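# Load sawn bar into lathe chuck, clamp, shut door

## Task

Take the sawn bar off the rack and put it into the lathe's chuck, aligned with the spindle axis. Its clean end (not the burred, saw-cut one) must sit against the stop steps at the back of all three jaws. Then the chuck must be clamped on the bar and the lathe door shut.

## Robot and tools

ROBOT. Two Doosan M1013 arms, left_arm (on the +y side) and right_arm (on the -y side). Each carries a Robotiq gripper that opens to 140 mm. The left gripper's fingers can fold. Grip with the outer quarter of its pads, near the tips. A grip deeper toward the palm may be loose, may slip, or may let go later. Pushing its tips into a surface folds them quietly. The right gripper's fingers are rigid.

FRAMES. Results use the scene frame: the origin is at table-top height, midway between the arms; +z is up, +x points out over the table, and +y is toward left_arm. Calibrated bases are left_arm (-0.015, +0.665, +0.245) and right_arm (+0.077, -0.700, +0.245). The lathe is behind the bases toward -x. Its chuck faces +y and its door slides across the front. In each gripper's own axes the fingers point along +z and close along y. end_effector_position is the point between the closed pads; the fingertips reach about 33 mm past it.

execute_actions. The argument "actions" is a list run in order, and "cameras" chooses which images come back. An action may hold:
- "rows": up to 15 rows of 18 numbers, each in [-1, 1], one row per control step (1/30 s). The order is left dx, dy, dz, rx, ry, rz, left gripper position, force_limit, speed, then the same nine for the right arm. Both arms are always in the row.
- The pose numbers are offsets, not poses. Each counts from that arm's Hand target at the start of the action, in that Hand target's own axes. 1.0 means 0.6 m or 180 degrees, and rx, ry, rz together form one rotation vector. Rows do not add up inside an action. A new action starts from the updated Hand target, so sending the same offset again moves the arm further. Six zeros hold the arm at its Hand target.
- Gripper position: +1 is fully open, about -0.8 is where the pads touch, and -1 closes until blocked. force_limit runs from about 14 N at -1 to 40 N at 0 and 58 N at +1. speed runs from about 30 mm/s at -1 to 140 at 0 and 250 at +1. A fast close grips much harder. Both values start at +1. Zero is a real command, so always resend the other gripper's current numbers.
- "steps": 1 to 450, with a default of 15. After the last row the arm keeps moving toward that row's target.
- "until": lathe conditions that end the action early, e.g. {"lathe": {"chuck_state": "clamped"}}. A number needs a comparison such as [">=", 1].
- "lathe": {"door": "open"/"shut"}, {"chuck": "clamp"/"open"}, {"air_blast": true} (clears chips only when nothing is in the chuck), or {"stop": true}. The door starts shut and the chuck open. A bad word or value rejects the whole call.
Each step, the controller limits the commanded pose to 70 mm and 16 degrees from the measured pose. Build up offsets gradually, about 0.01 more per row, so a held bar does not shake loose.

move. "target" is one 18-number row, or a list of up to 15 rows. The scale and layout are the same as for rows. Every row is an offset from the same starting Hand targets. "speed": top speed in m/s, 0.002 to 2, default 0.25; one number, or one per target. "blend": corner radius in m. "stop_force": 10 to 80 N, ending an arm's path on contact. Use it only for slow, non-rotating approaches, not with the arm stretched far out. Leave it out when backing away from a contact. "zero" decides whether the force baseline is reset first. "blocking": false returns early. Paths are straight, take up to 10 s, and do not avoid obstacles or the other arm. Keep paths away from an arm's own base. In a list, keep the finger numbers the same in every row.

Other tools: wait(seconds 0 to 10); stop() brakes a running move; zoom_image(camera, region [x0, y0, x1, y1], at most 504 px per side) on cam_high, cam_low, cam_chuck, cam_machine, cam_left_wrist or cam_right_wrist; read_manual gives licence text; finished_scene(scene) ends the scene for good.

RESULTS. Each arm reports end_effector_position (m), end_effector_quat_wxyz, velocities, its Hand target (the base for the next offsets) and Tool commands. object_status: 0 moving, 1 blocked while opening, 2 blocked while closing (a grip), 3 reached the target or pads met. position_measured is in counts: 3 is open, 75 about 100 mm, 139 about 60 mm, 200 about 20 mm, 230 pads touching. Also reported: joint positions, torques, external torques and flange force. The lathe reports door_state (shut/open/between), chuck_state (open/clamped/closed_empty/between) and seat_state (home means the bar end rests on all three steps). A move adds a "move:" line: done, off_target, moving, held or fault, plus limits such as paced or held. "pose unreachable" means that arm dropped its target. MOTOR HOT warns that a brake stop from heat is near.

AVOID. A net outside force of 144 N, or a joint over its load limit (the wrist joints only about 25 N m), stops the arm for 10 s. Do not hold the bar far off its middle or twist against something stiff. Keep the arms from striking each other. The door does not stop for an arm, so keep clear before shutting it. Do not drop or fling the bar; anything in the chip pan or on the floor counts as lost. Loose objects can sometimes be nudged by outside disturbances.

Each tool is called after "Request:" as name([rows], argument=value, ...), one row to a line, values as JSON.

## Session

Request:
execute_actions([
  {"lathe":{"door":"open"},"steps":1},
], cameras=["all"])

Scene clock: 0.23 s.
left_arm: end_effector_position=(+0.1488, -0.1510, +0.2646) position_measured=3 object_status=3 end_effector_quat_wxyz=(+0.703, -0.063, -0.708, -0.025) | right_arm: end_effector_position=(+0.5109, -0.7570, +0.2768) position_measured=3 object_status=3 end_effector_quat_wxyz=(-0.290, +0.202, +0.933, -0.061)
Joint positions: left_arm=[-1.128 1.171 1.127 2.014 -2.007 0.883] | right_arm=[-0.214 0.413 1.994 3.058 -1.332 1.894]
Joint torques (N m): left_arm=[-0.72 -133.95 -32.67 -3.37 -1.74 0.14] | right_arm=[2.81 -70.26 -27.06 -3.33 -1.44 -0.26]
External joint torques (N m): left_arm=[0.25 3.57 -0.3 0.3 -0.3 -0.15] | right_arm=[-3.08 0.8 -0.16 0.26 -0.15 0.25]
Flange force (N): left_arm=[-4.5 -4.2 -4.1] | right_arm=[-2.8 -3.7 0.2]
Hand target: left_arm +0.1488, -0.1510, +0.2646; +0.703, -0.063, -0.708, -0.025 | right_arm +0.5109, -0.7570, +0.2768; -0.290, +0.202, +0.933, -0.061
Tool commands: left_gripper/position=+1.0 left_gripper/force_limit=+1.0 left_gripper/speed=+1.0 right_gripper/position=+1.0 right_gripper/force_limit=+1.0 right_gripper/speed=+1.0
lathe: door_state=between chuck_state=open seat_state=open

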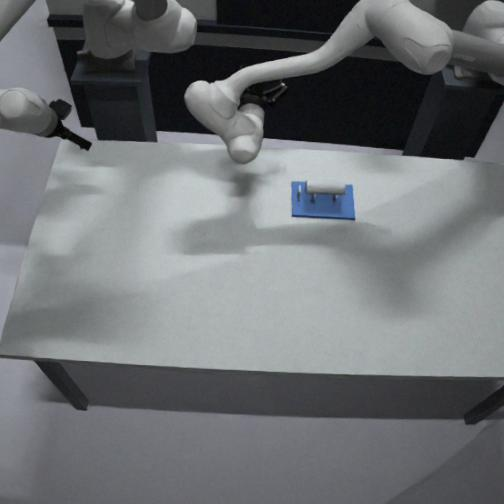

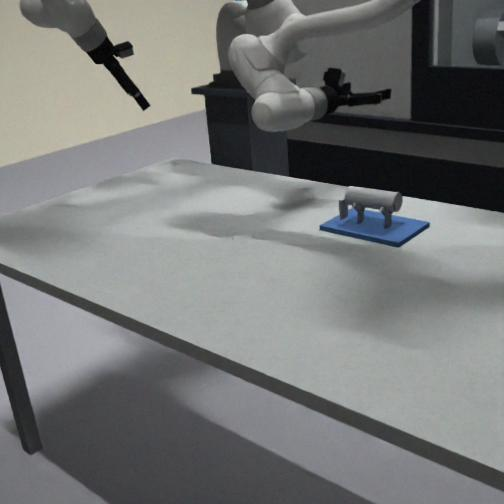

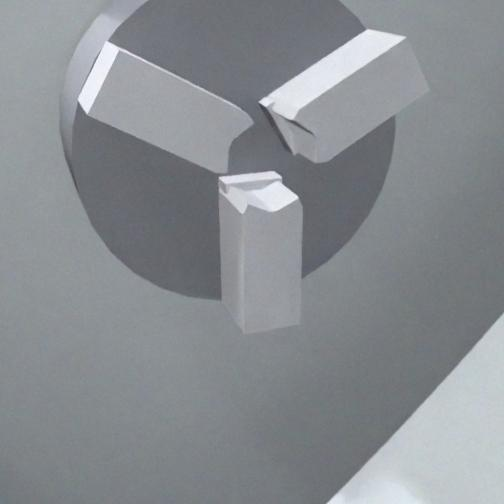

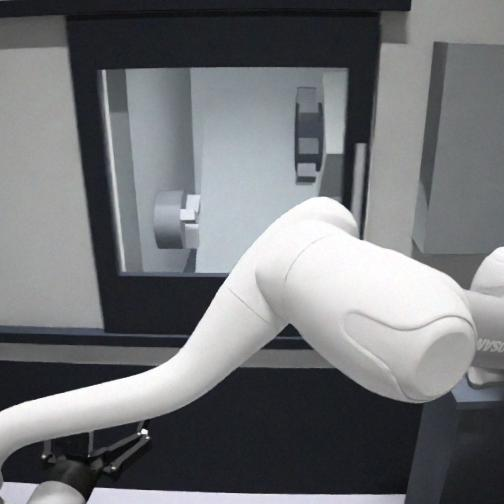

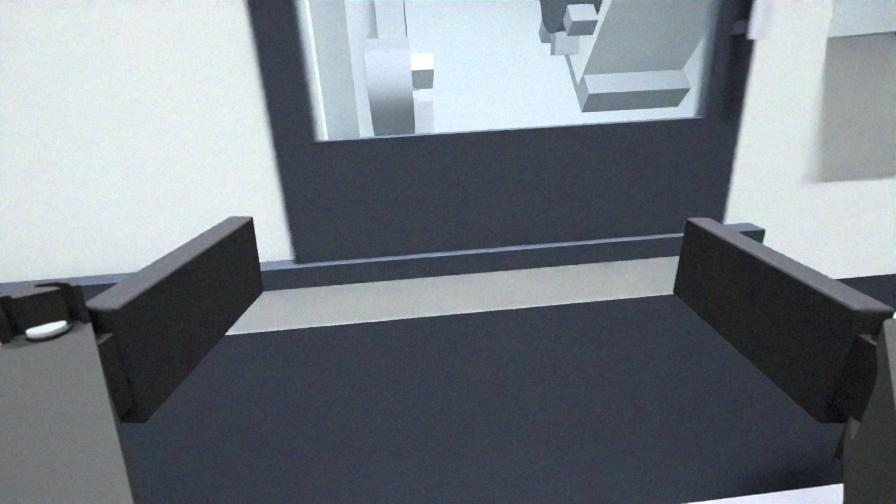

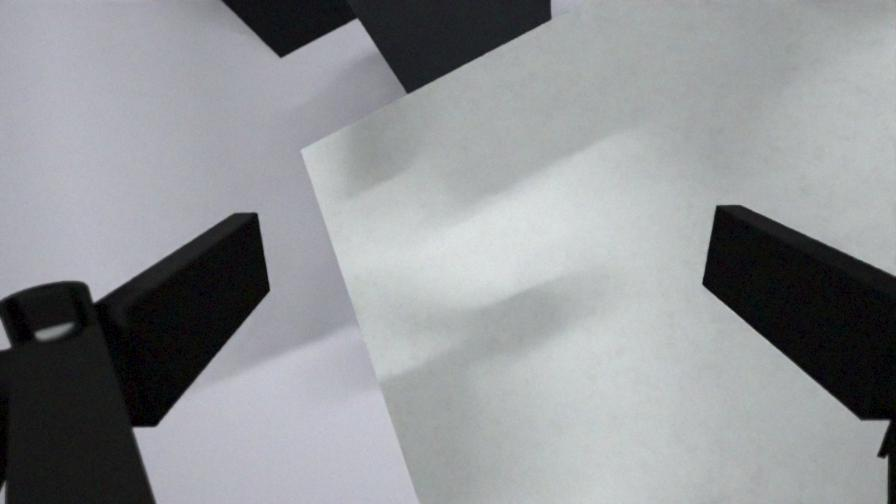

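Request:
wait(seconds=4, cameras=["all"])

Request:
zoom_image(camera="cam_high", region=[264, 160, 384, 240])

Request:
zoom_image(camera="cam_low", region=[310, 170, 440, 260])

Request:
zoom_image(camera="cam_machine", region=[60, 50, 390, 300])

Scene clock: 5.37 s.
left_arm: end_effector_position=(+0.1488, -0.1510, +0.2646) position_measured=3 object_status=3 end_effector_quat_wxyz=(+0.703, -0.063, -0.708, -0.025) | right_arm: end_effector_position=(+0.5109, -0.7570, +0.2768) position_measured=3 object_status=3 end_effector_quat_wxyz=(-0.290, +0.202, +0.933, -0.061)
Joint positions: left_arm=[-1.128 1.171 1.127 2.014 -2.007 0.883] | right_arm=[-0.214 0.413 1.994 3.058 -1.332 1.894]
Joint torques (N m): left_arm=[-1.09 -133.39 -32.8 -3.34 -1.81 0.14] | right_arm=[3.2 -70.16 -27.2 -3.4 -1.48 -0.21]
External joint torques (N m): left_arm=[0.49 1.97 -0.52 0.24 -0.24 -0.14] | right_arm=[-3.31 1.14 0.24 0.36 -0.11 0.19]
Flange force (N): left_arm=[-2.6 -3.0 -3.4] | right_arm=[-2.9 -3.9 1.0]
Hand target: left_arm +0.1488, -0.1510, +0.2646; +0.703, -0.063, -0.708, -0.025 | right_arm +0.5109, -0.7570, +0.2768; -0.290, +0.202, +0.933, -0.061
Tool commands: left_gripper/position=+1.0 left_gripper/force_limit=+1.0 left_gripper/speed=+1.0 right_gripper/position=+1.0 right_gripper/force_limit=+1.0 right_gripper/speed=+1.0
lathe: door_state=open chuck_state=open seat_state=open
wait: 4.00 s; at rest from the start

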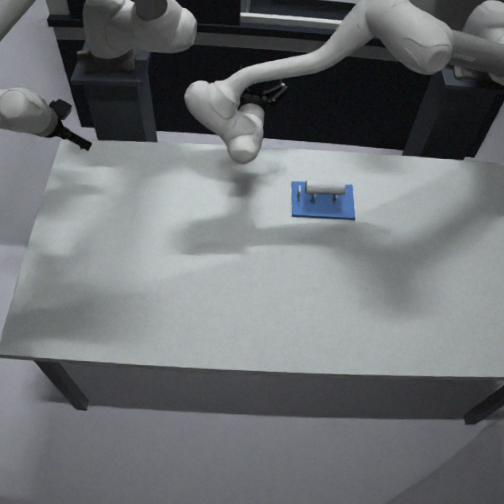

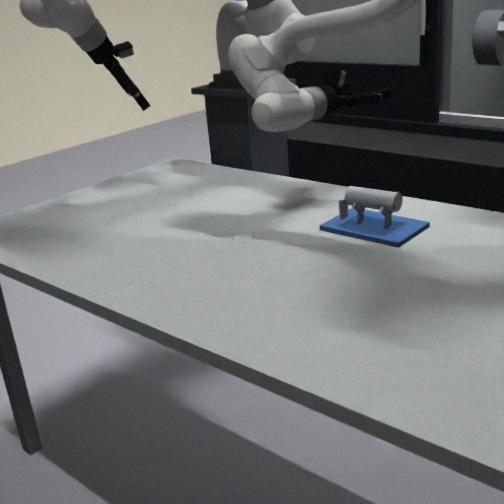

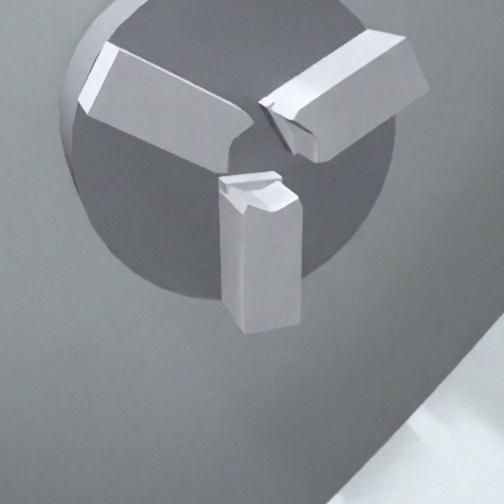

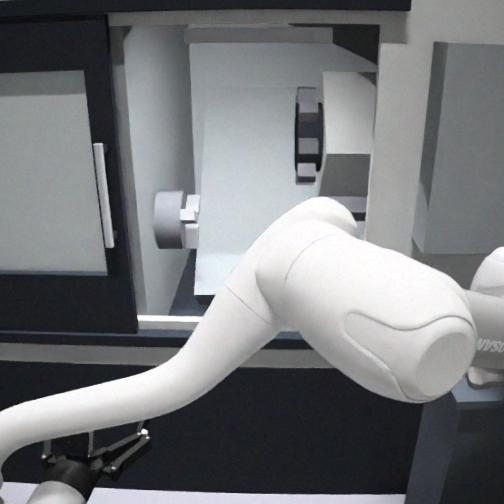

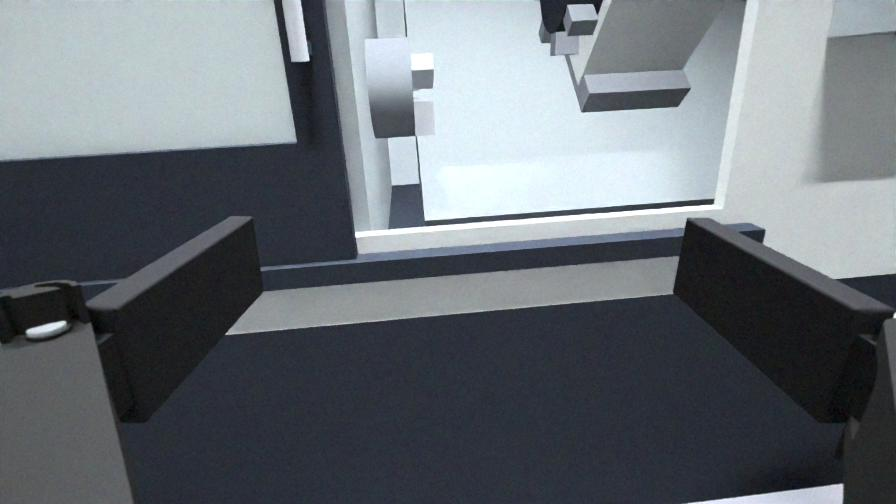

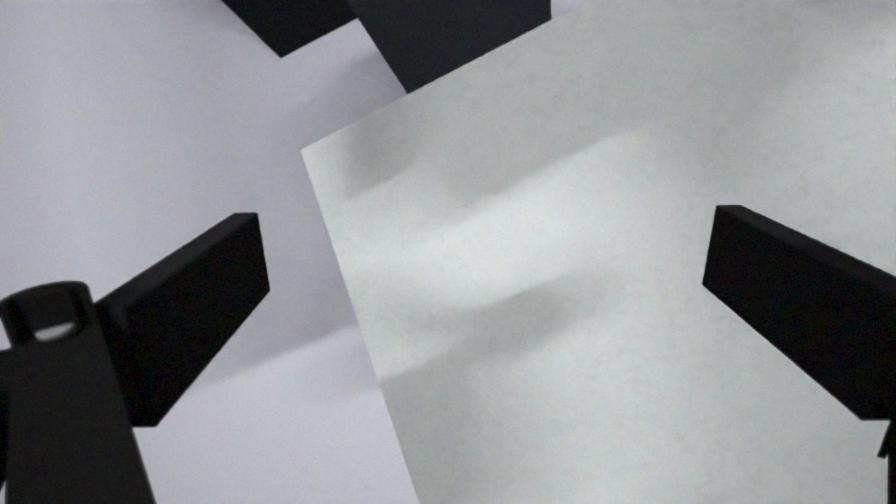

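Scaled by 4.200 from the camera's 504x504 image, which has a finer 720x720 frame.

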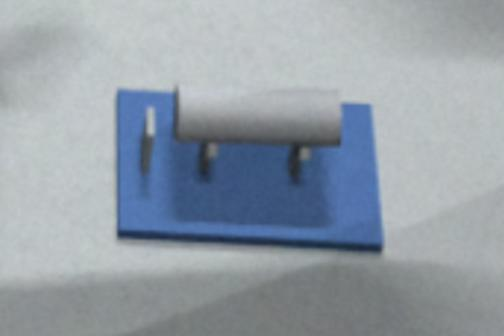

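Scaled by 3.877 from the camera's 504x504 image, which has a finer 720x720 frame.

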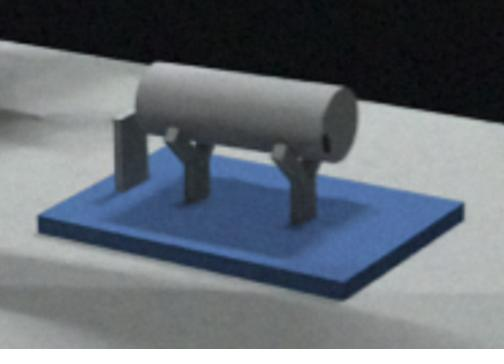

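Scaled by 1.527 from the camera's 504x504 image, which has a finer 720x720 frame.

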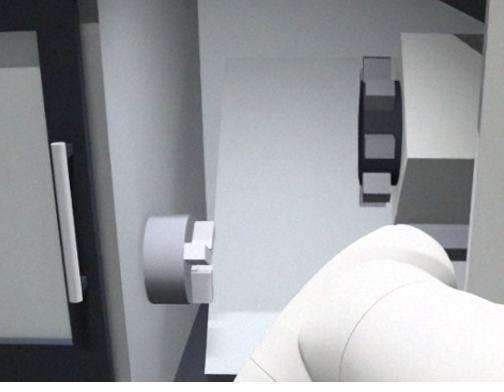

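Request:
zoom_image(camera="cam_high", region=[180, 60, 320, 170])

Request:
zoom_image(camera="cam_low", region=[230, 60, 430, 140])

Request:
zoom_image(camera="cam_left_wrist", region=[330, 0, 746, 240])

Request:
zoom_image(camera="cam_chuck", region=[60, 0, 440, 350])

Scaled by 3.600 from the camera's 504x504 image, which has a finer 720x720 frame.

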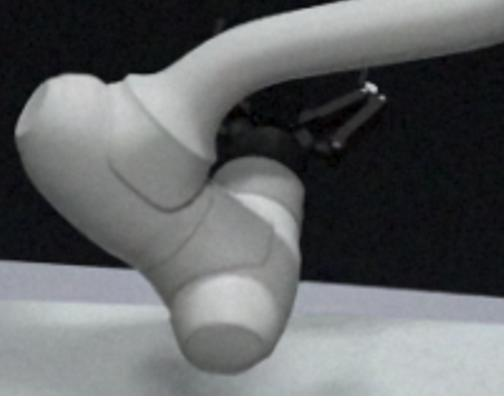

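Scaled by 2.520 from the camera's 504x504 image, which has a finer 720x720 frame.

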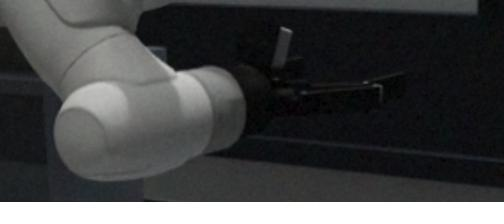

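Scaled by 1.212 from the camera's 896x504 image, which has a finer 1280x720 frame.

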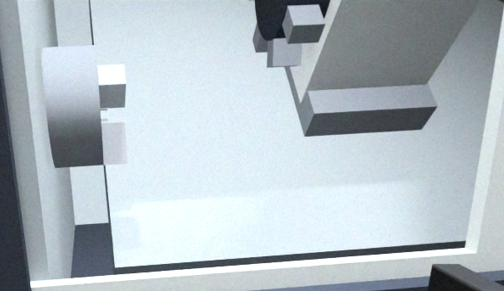

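Scaled by 1.326 from the camera's 504x504 image, which has a finer 720x720 frame.

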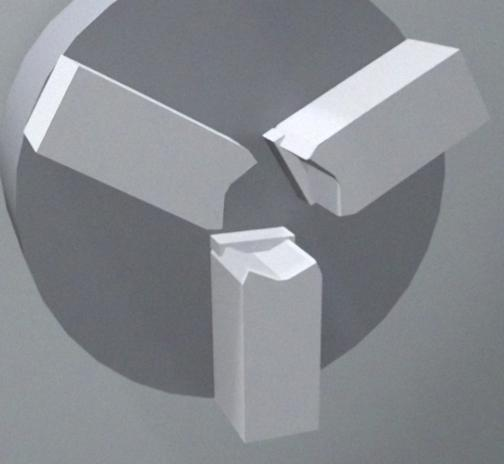

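Request:
move(target=[0.078,0.458,-0.4825,-0.3616,-0.389,0.344,1,1,1,0,0,0,0,0,0,1,1,1], speed=0.2, cameras=["all"])

Scene clock: 23.53 s.
left_arm: end_effector_position=(+0.4701, +0.0879, +0.2993) position_measured=3 object_status=3 end_effector_quat_wxyz=(+0.000, +0.707, +0.708, +0.000) | right_arm: end_effector_position=(+0.5109, -0.7570, +0.2768) position_measured=3 object_status=3 end_effector_quat_wxyz=(-0.290, +0.202, +0.933, -0.061)
Joint positions: left_arm=[-0.962 0.488 1.679 3.14 -0.975 2.223] | right_arm=[-0.214 0.413 1.994 3.058 -1.332 1.894]
Joint torques (N m): left_arm=[-0.53 -87.85 -34.85 -3.78 0.13 0.09] | right_arm=[2.8 -70.31 -27.39 -3.4 -1.4 -0.21]
External joint torques (N m): left_arm=[0.26 2.37 -0.62 0.14 -0.18 -0.08] | right_arm=[-2.78 0.6 0.26 0.35 -0.2 0.2]
Flange force (N): left_arm=[-3.5 3.2 1.4] | right_arm=[-1.7 -3.5 0.6]
Hand target: left_arm +0.4701, +0.0879, +0.2993; +0.000, +0.707, +0.708, -0.001 | right_arm +0.5109, -0.7570, +0.2768; -0.290, +0.202, +0.933, -0.061
Off the commanded pose: left_arm 0.000 m, 0 deg | right_arm 0.000 m, 0 deg.
lathe: door_state=open chuck_state=open seat_state=open
move: done
camera_calibration:
cam_left_wrist: T_world_to_cam=[[0.999951, -0.00929674, 0.00333209, -0.458401], [-0.00987578, -0.940223, 0.340416, -0.0127663], [-0.0000318538, -0.340432, -0.940269, 0.451067], [0, 0, 0, 1]] pos_world=[0.458267, 0.137293, 0.429998]

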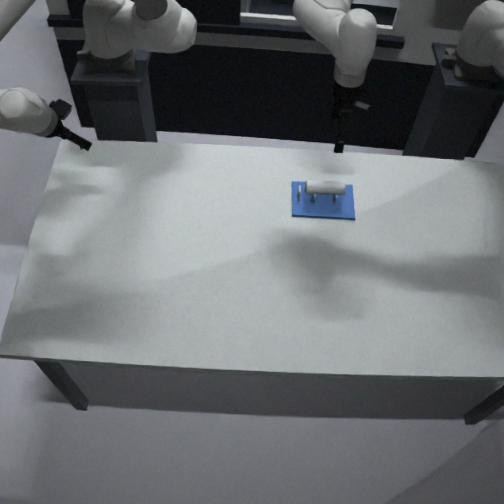

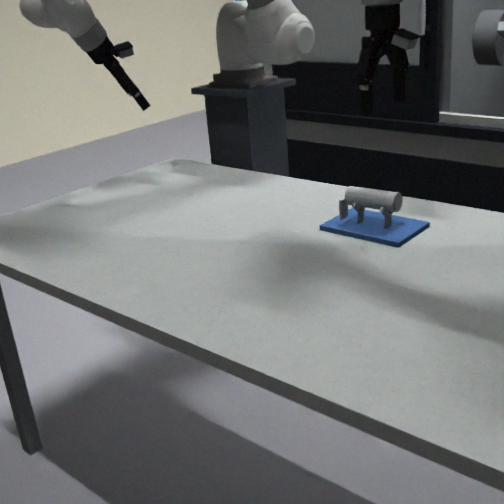

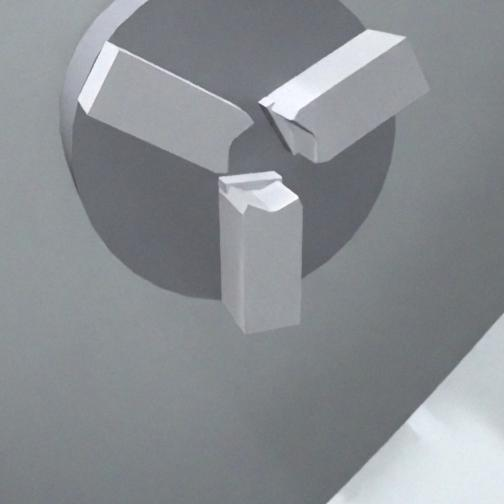

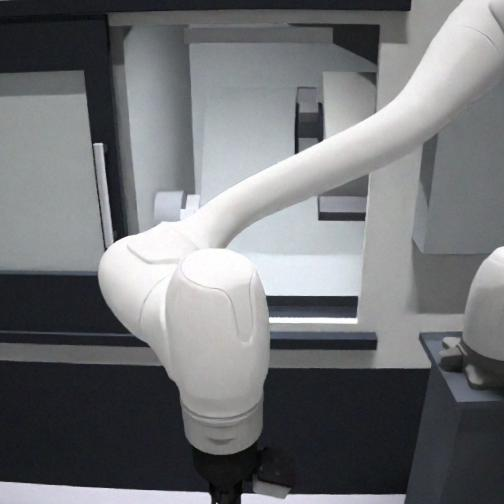

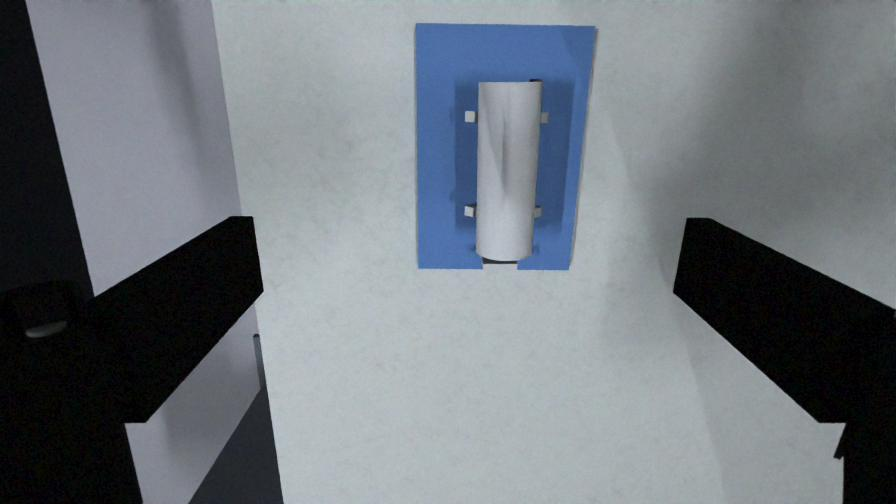

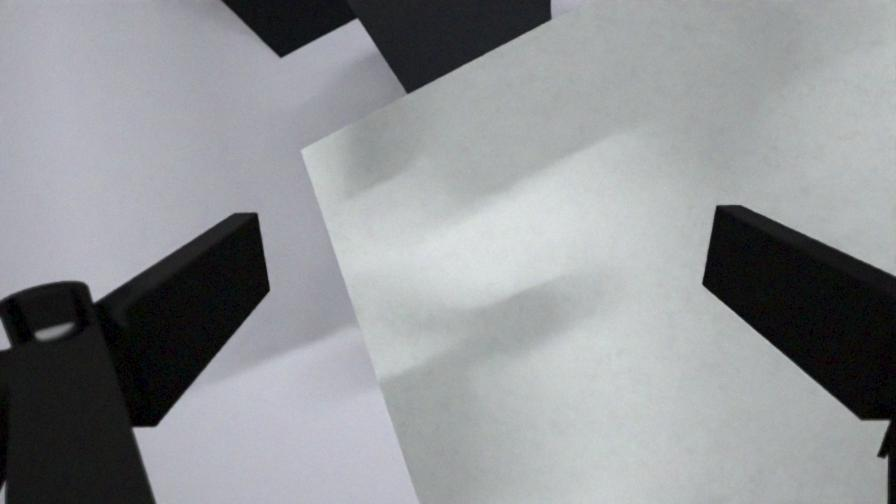

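Request:
zoom_image(camera="cam_left_wrist", region=[400, 10, 620, 290])

Request:
zoom_image(camera="cam_low", region=[330, 175, 420, 235])

Scaled by 1.800 from the camera's 896x504 image, which has a finer 1280x720 frame.

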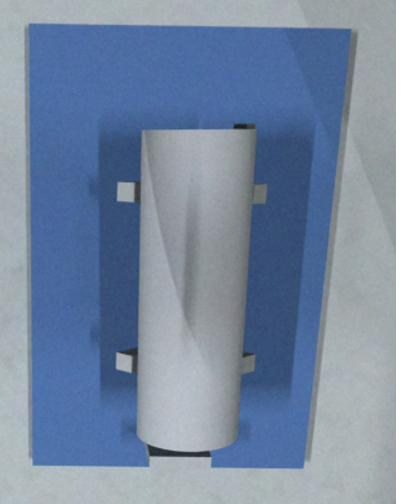

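Scaled by 5.600 from the camera's 504x504 image, which has a finer 720x720 frame.

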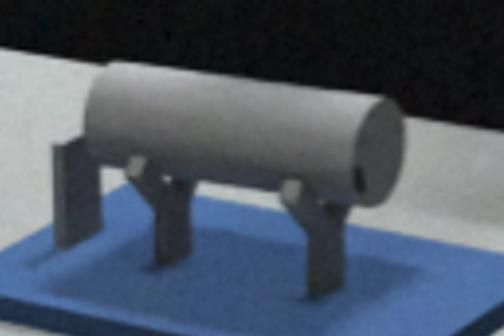

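Request:
move(target=[-0.0133,0.0567,0.2167,0,0,0,1,1,1,0,0,0,0,0,0,1,1,1], speed=0.2, cameras=["cam_left_wrist","cam_low","cam_high"])

Request:
zoom_image(camera="cam_low", region=[300, 130, 440, 250])

Request:
zoom_image(camera="cam_left_wrist", region=[300, 0, 650, 400])

Scene clock: 28.03 s.
left_arm: end_effector_position=(+0.5040, +0.0799, +0.1694) position_measured=3 object_status=3 end_effector_quat_wxyz=(+0.000, +0.707, +0.708, -0.001) | right_arm: end_effector_position=(+0.5109, -0.7570, +0.2768) position_measured=3 object_status=3 end_effector_quat_wxyz=(-0.290, +0.202, +0.933, -0.061)
Joint positions: left_arm=[-0.934 0.656 1.68 3.14 -0.806 2.252] | right_arm=[-0.214 0.413 1.994 3.058 -1.332 1.894]
Joint torques (N m): left_arm=[-1.11 -98.77 -30.74 -3.34 0.14 0.17] | right_arm=[2.69 -70.31 -27.18 -3.4 -1.42 -0.2]
External joint torques (N m): left_arm=[0.59 3.24 -0.12 0.18 -0.19 -0.17] | right_arm=[-2.73 1.13 0.2 0.37 -0.18 0.18]
Flange force (N): left_arm=[-2.9 3.3 3.3] | right_arm=[-2.6 -3.1 0.8]
Hand target: left_arm +0.5040, +0.0799, +0.1693; +0.000, +0.707, +0.708, -0.001 | right_arm +0.5109, -0.7570, +0.2768; -0.290, +0.202, +0.933, -0.061
Off the commanded pose: left_arm 0.000 m, 0 deg | right_arm 0.000 m, 0 deg.
lathe: door_state=open chuck_state=open seat_state=open
move: done
camera_calibration:
cam_left_wrist: T_world_to_cam=[[0.999951, -0.00926296, 0.00342775, -0.491974], [-0.0098766, -0.940159, 0.340592, 0.0242397], [0.0000677418, -0.340609, -0.940205, 0.326065], [0, 0, 0, 1]] pos_world=[0.492168, 0.129293, 0.299998]
Images, in order (width x height): cam_high 504x504, cam_low 504x504, cam_left_wrist 896x504.

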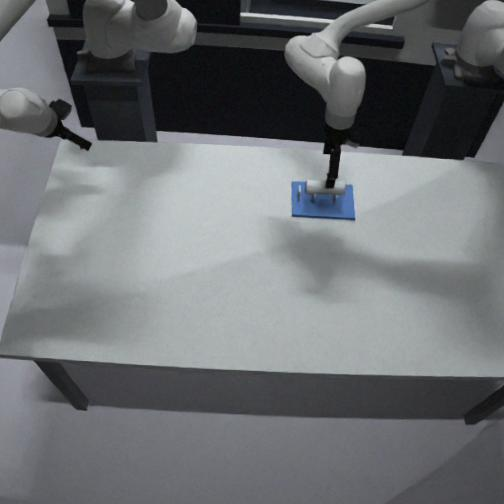

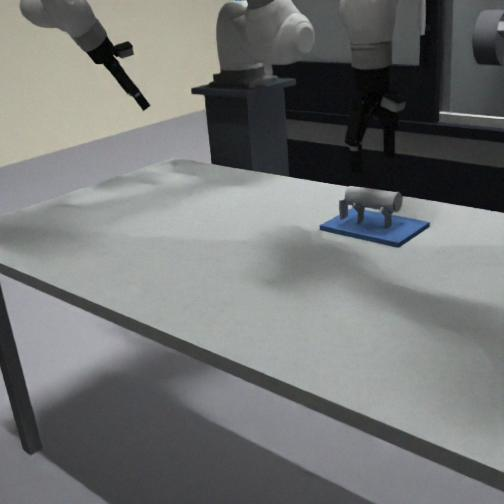

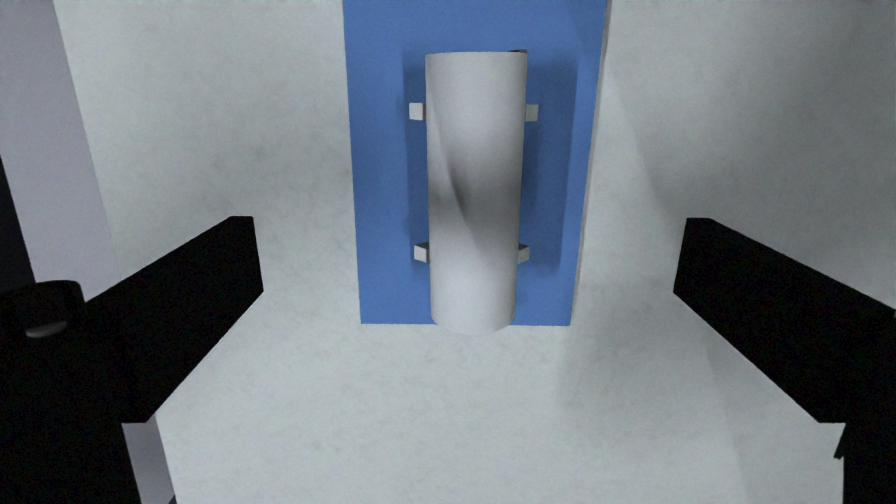

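Scaled by 3.600 from the camera's 504x504 image, which has a finer 720x720 frame.

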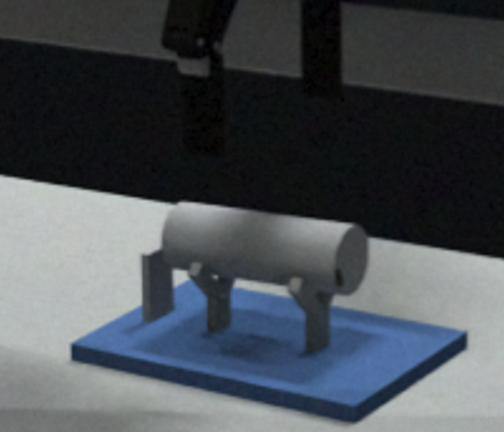

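Scaled by 1.260 from the camera's 896x504 image, which has a finer 1280x720 frame.

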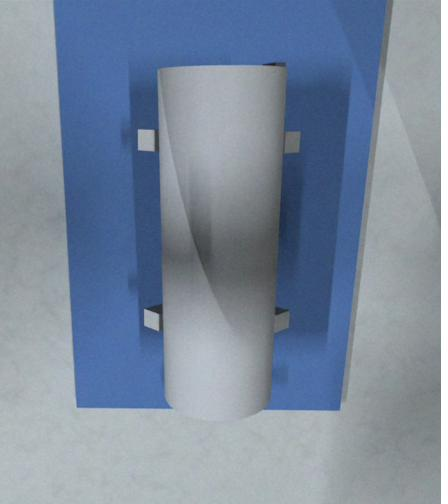

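Request:
move(target=[0.0,0.0017,0.1123,0,0,0,1,1,-1,0,0,0,0,0,0,1,1,1], speed=0.1, cameras=["cam_left_wrist","cam_low"])

Request:
zoom_image(camera="cam_low", region=[300, 130, 440, 250])

Scene clock: 33.43 s.
left_arm: end_effector_position=(+0.5049, +0.0800, +0.1019) position_measured=3 object_status=3 end_effector_quat_wxyz=(+0.000, +0.707, +0.708, -0.001) | right_arm: end_effector_position=(+0.5109, -0.7570, +0.2768) position_measured=3 object_status=3 end_effector_quat_wxyz=(-0.290, +0.202, +0.933, -0.061)
Joint positions: left_arm=[-0.933 0.736 1.692 3.14 -0.713 2.253] | right_arm=[-0.214 0.413 1.994 3.058 -1.332 1.894]
Joint torques (N m): left_arm=[-0.71 -101.43 -27.81 -3.02 -0.03 0.18] | right_arm=[3.23 -69.61 -27.08 -3.49 -1.4 -0.17]
External joint torques (N m): left_arm=[0.56 2.12 -0.21 0.16 -0.02 -0.18] | right_arm=[-3.3 0.2 -0.04 0.44 -0.19 0.16]
Flange force (N): left_arm=[-1.8 2.2 2.6] | right_arm=[-1.7 -4.4 0.1]
Hand target: left_arm +0.5050, +0.0799, +0.1019; +0.000, +0.707, +0.708, -0.001 | right_arm +0.5109, -0.7570, +0.2768; -0.290, +0.202, +0.933, -0.061
Off the commanded pose: left_arm 0.000 m, 0 deg | right_arm 0.000 m, 0 deg.
lathe: door_state=open chuck_state=open seat_state=open
move: done
camera_calibration:
cam_left_wrist: T_world_to_cam=[[0.999952, -0.00920295, 0.00329903, -0.492622], [-0.00977634, -0.940192, 0.340505, 0.0471793], [-0.0000319369, -0.340521, -0.940237, 0.26274], [0, 0, 0, 1]] pos_world=[0.493068, 0.129293, 0.232598]
Images, in order (width x height): cam_low 504x504, cam_left_wrist 896x504.

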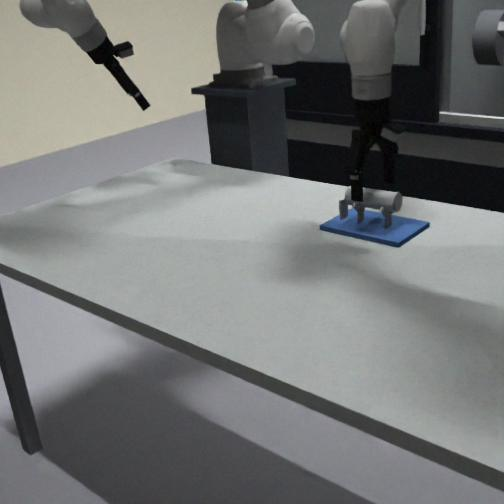

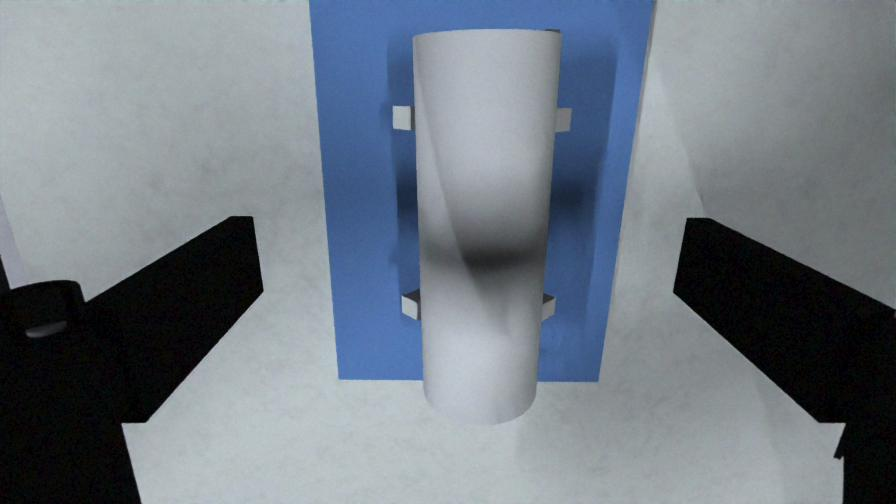

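Scaled by 3.600 from the camera's 504x504 image, which has a finer 720x720 frame.

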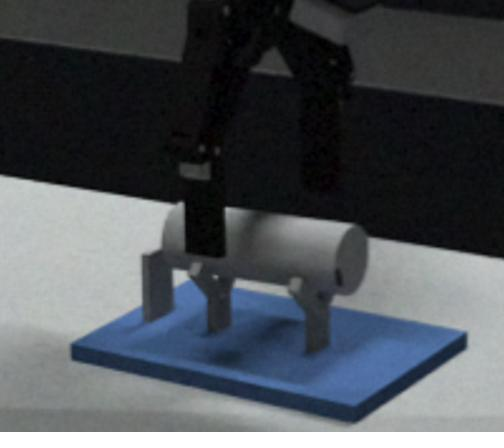

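Request:
execute_actions([
  {"rows":[[0,0,0,0,0,0,-1,1,-1,0,0,0,0,0,0,1,1,1]],"steps":150},
], cameras=["cam_left_wrist","cam_low"])

Request:
zoom_image(camera="cam_low", region=[300, 130, 440, 250])

Scene clock: 39.70 s.
left_arm: end_effector_position=(+0.5050, +0.0799, +0.1019) position_measured=164 object_status=2 end_effector_quat_wxyz=(+0.000, +0.707, +0.708, -0.001) | right_arm: end_effector_position=(+0.5109, -0.7570, +0.2768) position_measured=3 object_status=3 end_effector_quat_wxyz=(-0.290, +0.202, +0.933, -0.061)
Joint positions: left_arm=[-0.933 0.736 1.692 3.14 -0.713 2.253] | right_arm=[-0.214 0.413 1.994 3.058 -1.332 1.894]
Joint torques (N m): left_arm=[-31.08 -75.04 -8.32 -11.84 -4.29 0.97] | right_arm=[2.28 -70.02 -27.34 -3.41 -1.48 -0.27]
External joint torques (N m): left_arm=[30.87 -23.86 -19.73 8.97 4.26 -0.97] | right_arm=[-2.25 0.77 0.29 0.36 -0.11 0.26]
Flange force (N): left_arm=[13.3 39.2 -25.8] | right_arm=[-1.7 -2.5 0.8]
Hand target: left_arm +0.5050, +0.0799, +0.1019; +0.000, +0.707, +0.708, -0.001 | right_arm +0.5109, -0.7570, +0.2768; -0.290, +0.202, +0.933, -0.061
Off the commanded pose: left_arm 0.000 m, 0 deg | right_arm 0.000 m, 0 deg.
lathe: door_state=open chuck_state=open seat_state=open
camera_calibration:
cam_left_wrist: T_world_to_cam=[[0.999951, -0.00929662, 0.00333282, -0.492717], [-0.00987592, -0.940191, 0.340505, 0.0471358], [-0.0000320542, -0.340521, -0.940237, 0.262706], [0, 0, 0, 1]] pos_world=[0.493167, 0.129193, 0.232598]
Images, in order (width x height): cam_low 504x504, cam_left_wrist 896x504.

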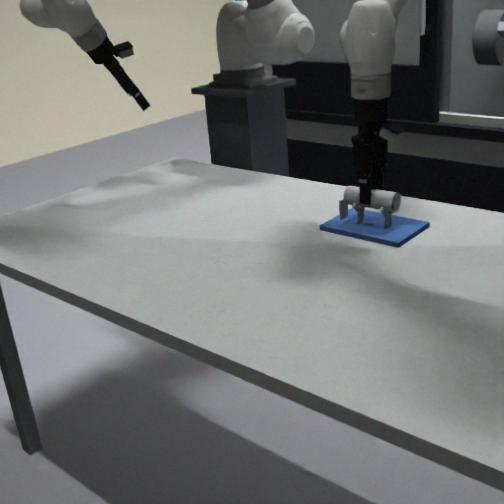

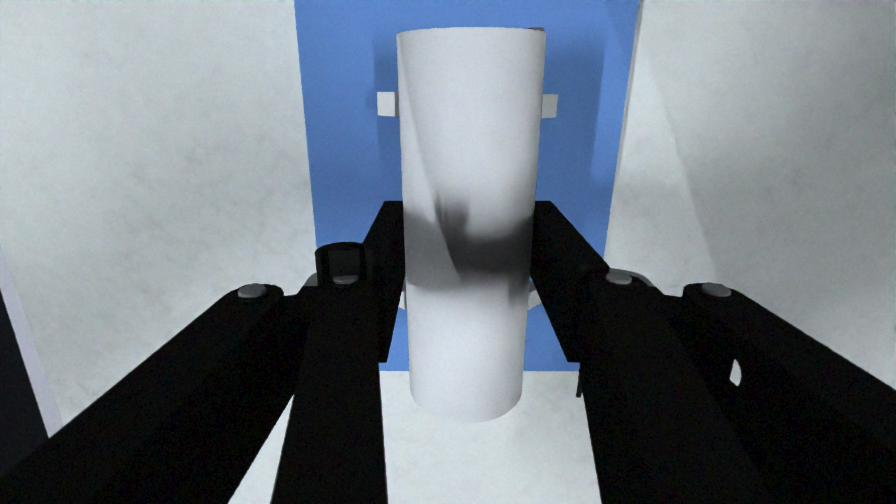

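Scaled by 3.600 from the camera's 504x504 image, which has a finer 720x720 frame.

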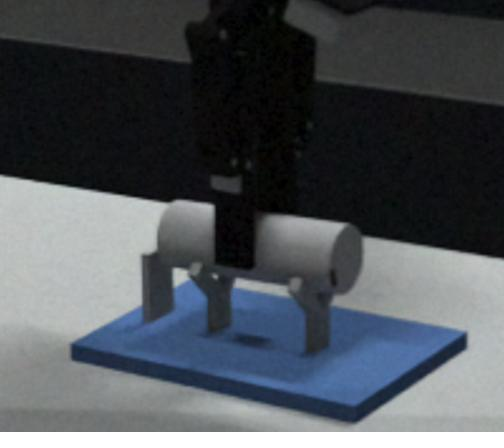

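Request:
move([
  [0,0.005,0,0,0,0,-1,1,-1,0,0,0,0,0,0,1,1,1],
  [0,0.005,-0.03,0,0,0,-1,1,-1,0,0,0,0,0,0,1,1,1],
  [0,0.005,-0.25,0,0,0,-1,1,-1,0,0,0,0,0,0,1,1,1],
], speed=[0.02,0.04,0.15], cameras=["cam_left_wrist","cam_low"])

Request:
zoom_image(camera="cam_low", region=[300, 60, 460, 240])

Scene clock: 43.00 s.
left_arm: end_effector_position=(+0.5081, +0.0800, +0.2518) position_measured=164 object_status=2 end_effector_quat_wxyz=(+0.000, +0.707, +0.708, -0.001) | right_arm: end_effector_position=(+0.5109, -0.7570, +0.2768) position_measured=3 object_status=3 end_effector_quat_wxyz=(-0.290, +0.202, +0.933, -0.061)
Joint positions: left_arm=[-0.93 0.573 1.639 3.14 -0.93 2.256] | right_arm=[-0.214 0.413 1.994 3.058 -1.332 1.894]
Joint torques (N m): left_arm=[-0.59 -98.92 -36.24 -3.69 0.09 0.19] | right_arm=[2.88 -70.48 -27.38 -3.38 -1.48 -0.16]
External joint torques (N m): left_arm=[0.56 7.52 2.09 0.2 -0.14 -0.19] | right_arm=[-2.89 0.96 0.21 0.32 -0.12 0.15]
Flange force (N): left_arm=[-3.5 3.8 8.2] | right_arm=[-2.5 -3.5 0.8]
Hand target: left_arm +0.5081, +0.0800, +0.2519; +0.000, +0.707, +0.708, -0.001 | right_arm +0.5109, -0.7570, +0.2768; -0.290, +0.202, +0.933, -0.061
Off the commanded pose: left_arm 0.000 m, 0 deg | right_arm 0.000 m, 0 deg.
lathe: door_state=open chuck_state=open seat_state=open
move: done
camera_calibration:
cam_left_wrist: T_world_to_cam=[[0.999952, -0.00920295, 0.00329903, -0.496316], [-0.00977634, -0.940192, 0.340505, -0.00383121], [-0.0000319369, -0.340521, -0.940237, 0.403682], [0, 0, 0, 1]] pos_world=[0.496268, 0.129293, 0.382498]
Images, in order (width x height): cam_low 504x504, cam_left_wrist 896x504.

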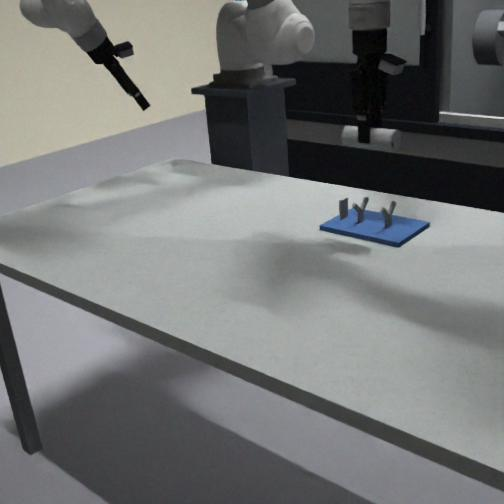

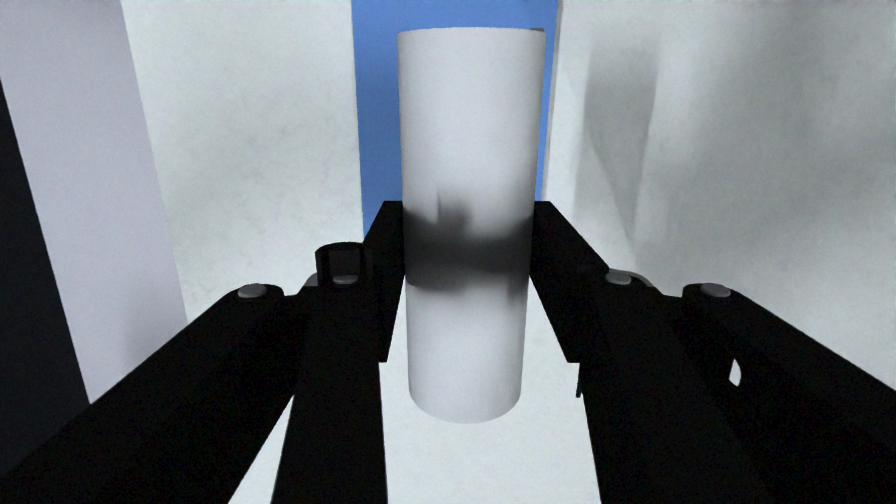

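Scaled by 2.800 from the camera's 504x504 image, which has a finer 720x720 frame.

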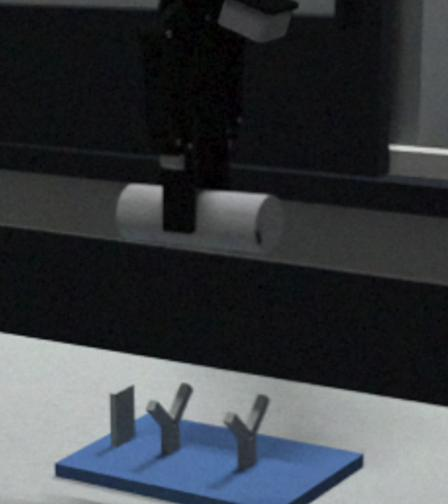

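Request:
move(target=[0.033,-0.95,-0.163,0.5,0,0,-1,1,-1,0,0,0,0,0,0,1,1,1], speed=0.22, cameras=["all"])

Request:
execute_actions([
  {"lathe":{"air_blast":true},"steps":15},
])

Scene clock: 49.67 s.
left_arm: end_effector_position=(-0.0618, +0.0990, +0.3503) position_measured=164 object_status=2 end_effector_quat_wxyz=(+0.500, -0.499, -0.500, +0.501) | right_arm: end_effector_position=(+0.5109, -0.7570, +0.2768) position_measured=3 object_status=3 end_effector_quat_wxyz=(-0.290, +0.202, +0.933, -0.061)
Joint positions: left_arm=[-1.202 0.723 2.009 1.951 -1.732 2.763] | right_arm=[-0.214 0.413 1.994 3.058 -1.332 1.894]
Joint torques (N m): left_arm=[-1.18 -95.66 -20.3 -2.66 -4.39 0.09] | right_arm=[2.77 -70.19 -27.29 -3.4 -1.41 -0.15]
External joint torques (N m): left_arm=[0.92 5.84 0.65 1 1.76 -0.14] | right_arm=[-2.83 0.86 0.27 0.36 -0.19 0.14]
Flange force (N): left_arm=[-1.0 10.4 -2.6] | right_arm=[-2.2 -3.5 0.7]
Hand target: left_arm -0.0618, +0.0990, +0.3503; +0.500, -0.499, -0.500, +0.501 | right_arm +0.5109, -0.7570, +0.2768; -0.290, +0.202, +0.933, -0.061
Off the commanded pose: left_arm 0.000 m, 0 deg | right_arm 0.000 m, 0 deg.
lathe: door_state=open chuck_state=open seat_state=open
move: done
camera_calibration:
cam_left_wrist: T_world_to_cam=[[0.00339069, -0.01119, -0.999932, 0.363442], [0.341474, -0.939819, 0.0116752, 0.111841], [-0.939885, -0.341491, 0.000634475, 0.115146], [0, 0, 0, 1]] pos_world=[0.068801, 0.148498, 0.362038]

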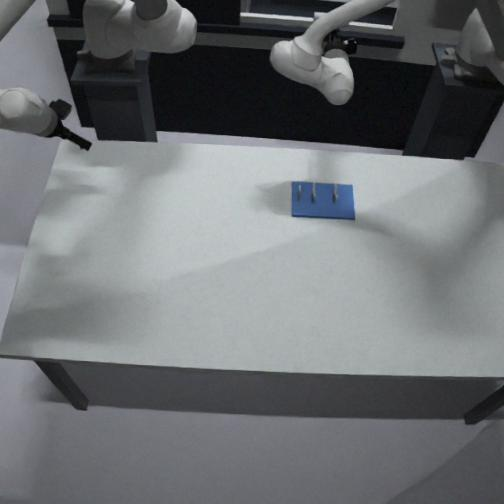

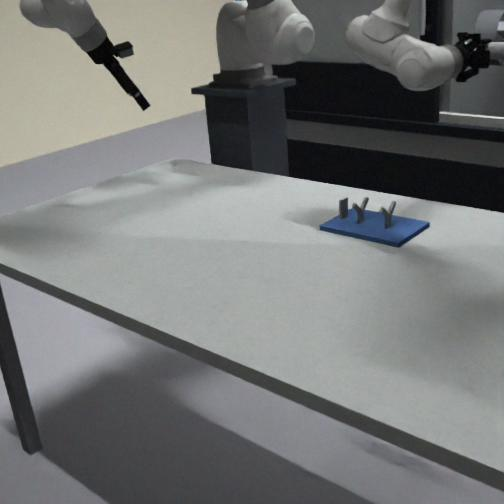

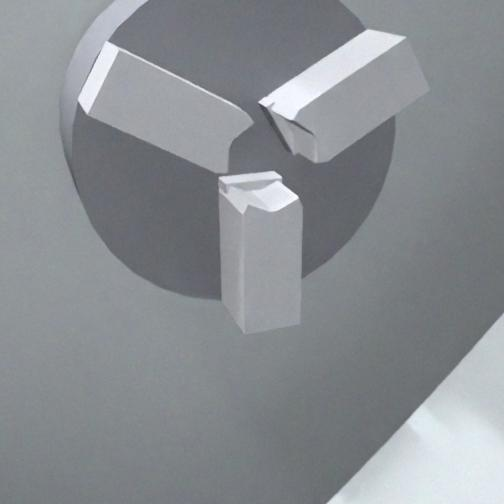

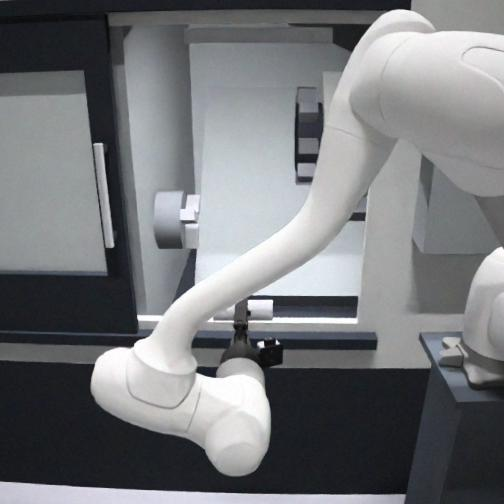

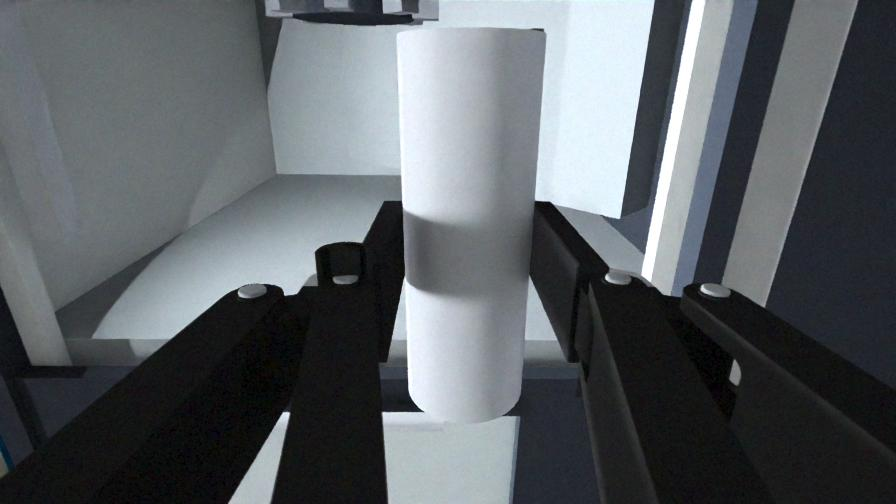

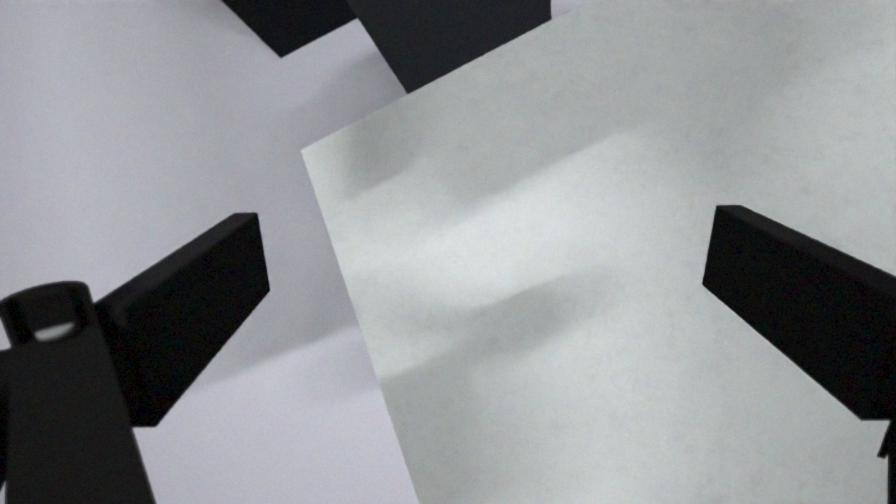

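Scene clock: 50.37 s.
left_arm: end_effector_position=(-0.0618, +0.0990, +0.3503) position_measured=164 object_status=2 end_effector_quat_wxyz=(+0.500, -0.499, -0.500, +0.501) | right_arm: end_effector_position=(+0.5109, -0.7570, +0.2768) position_measured=3 object_status=3 end_effector_quat_wxyz=(-0.290, +0.202, +0.933, -0.061)
Joint positions: left_arm=[-1.203 0.723 2.009 1.951 -1.732 2.763] | right_arm=[-0.214 0.413 1.994 3.058 -1.332 1.894]
Joint torques (N m): left_arm=[-0.49 -95.66 -20.35 -2.68 -4.29 0.12] | right_arm=[2.27 -69.83 -27.21 -3.43 -1.41 -0.19]
External joint torques (N m): left_arm=[0.11 6.17 0.96 1.04 1.66 -0.17] | right_arm=[-2.32 0.25 0.15 0.39 -0.19 0.18]
Flange force (N): left_arm=[-1.2 10.8 -1.4] | right_arm=[-1.1 -2.9 0.2]
Hand target: left_arm -0.0618, +0.0990, +0.3503; +0.500, -0.499, -0.500, +0.501 | right_arm +0.5109, -0.7570, +0.2768; -0.290, +0.202, +0.933, -0.061
Tool commands: left_gripper/position=-1.0 left_gripper/force_limit=+1.0 left_gripper/speed=-1.0 right_gripper/position=+1.0 right_gripper/force_limit=+1.0 right_gripper/speed=+1.0
Off the commanded pose: left_arm 0.000 m, 0 deg | right_arm 0.000 m, 0 deg.
lathe: door_state=open chuck_state=open seat_state=open
camera_calibration:
cam_left_wrist: T_world_to_cam=[[0.00339083, -0.0111904, -0.999932, 0.363442], [0.341474, -0.939819, 0.0116756, 0.11184], [-0.939885, -0.341491, 0.000634475, 0.115146], [0, 0, 0, 1]] pos_world=[0.068801, 0.148498, 0.362038]


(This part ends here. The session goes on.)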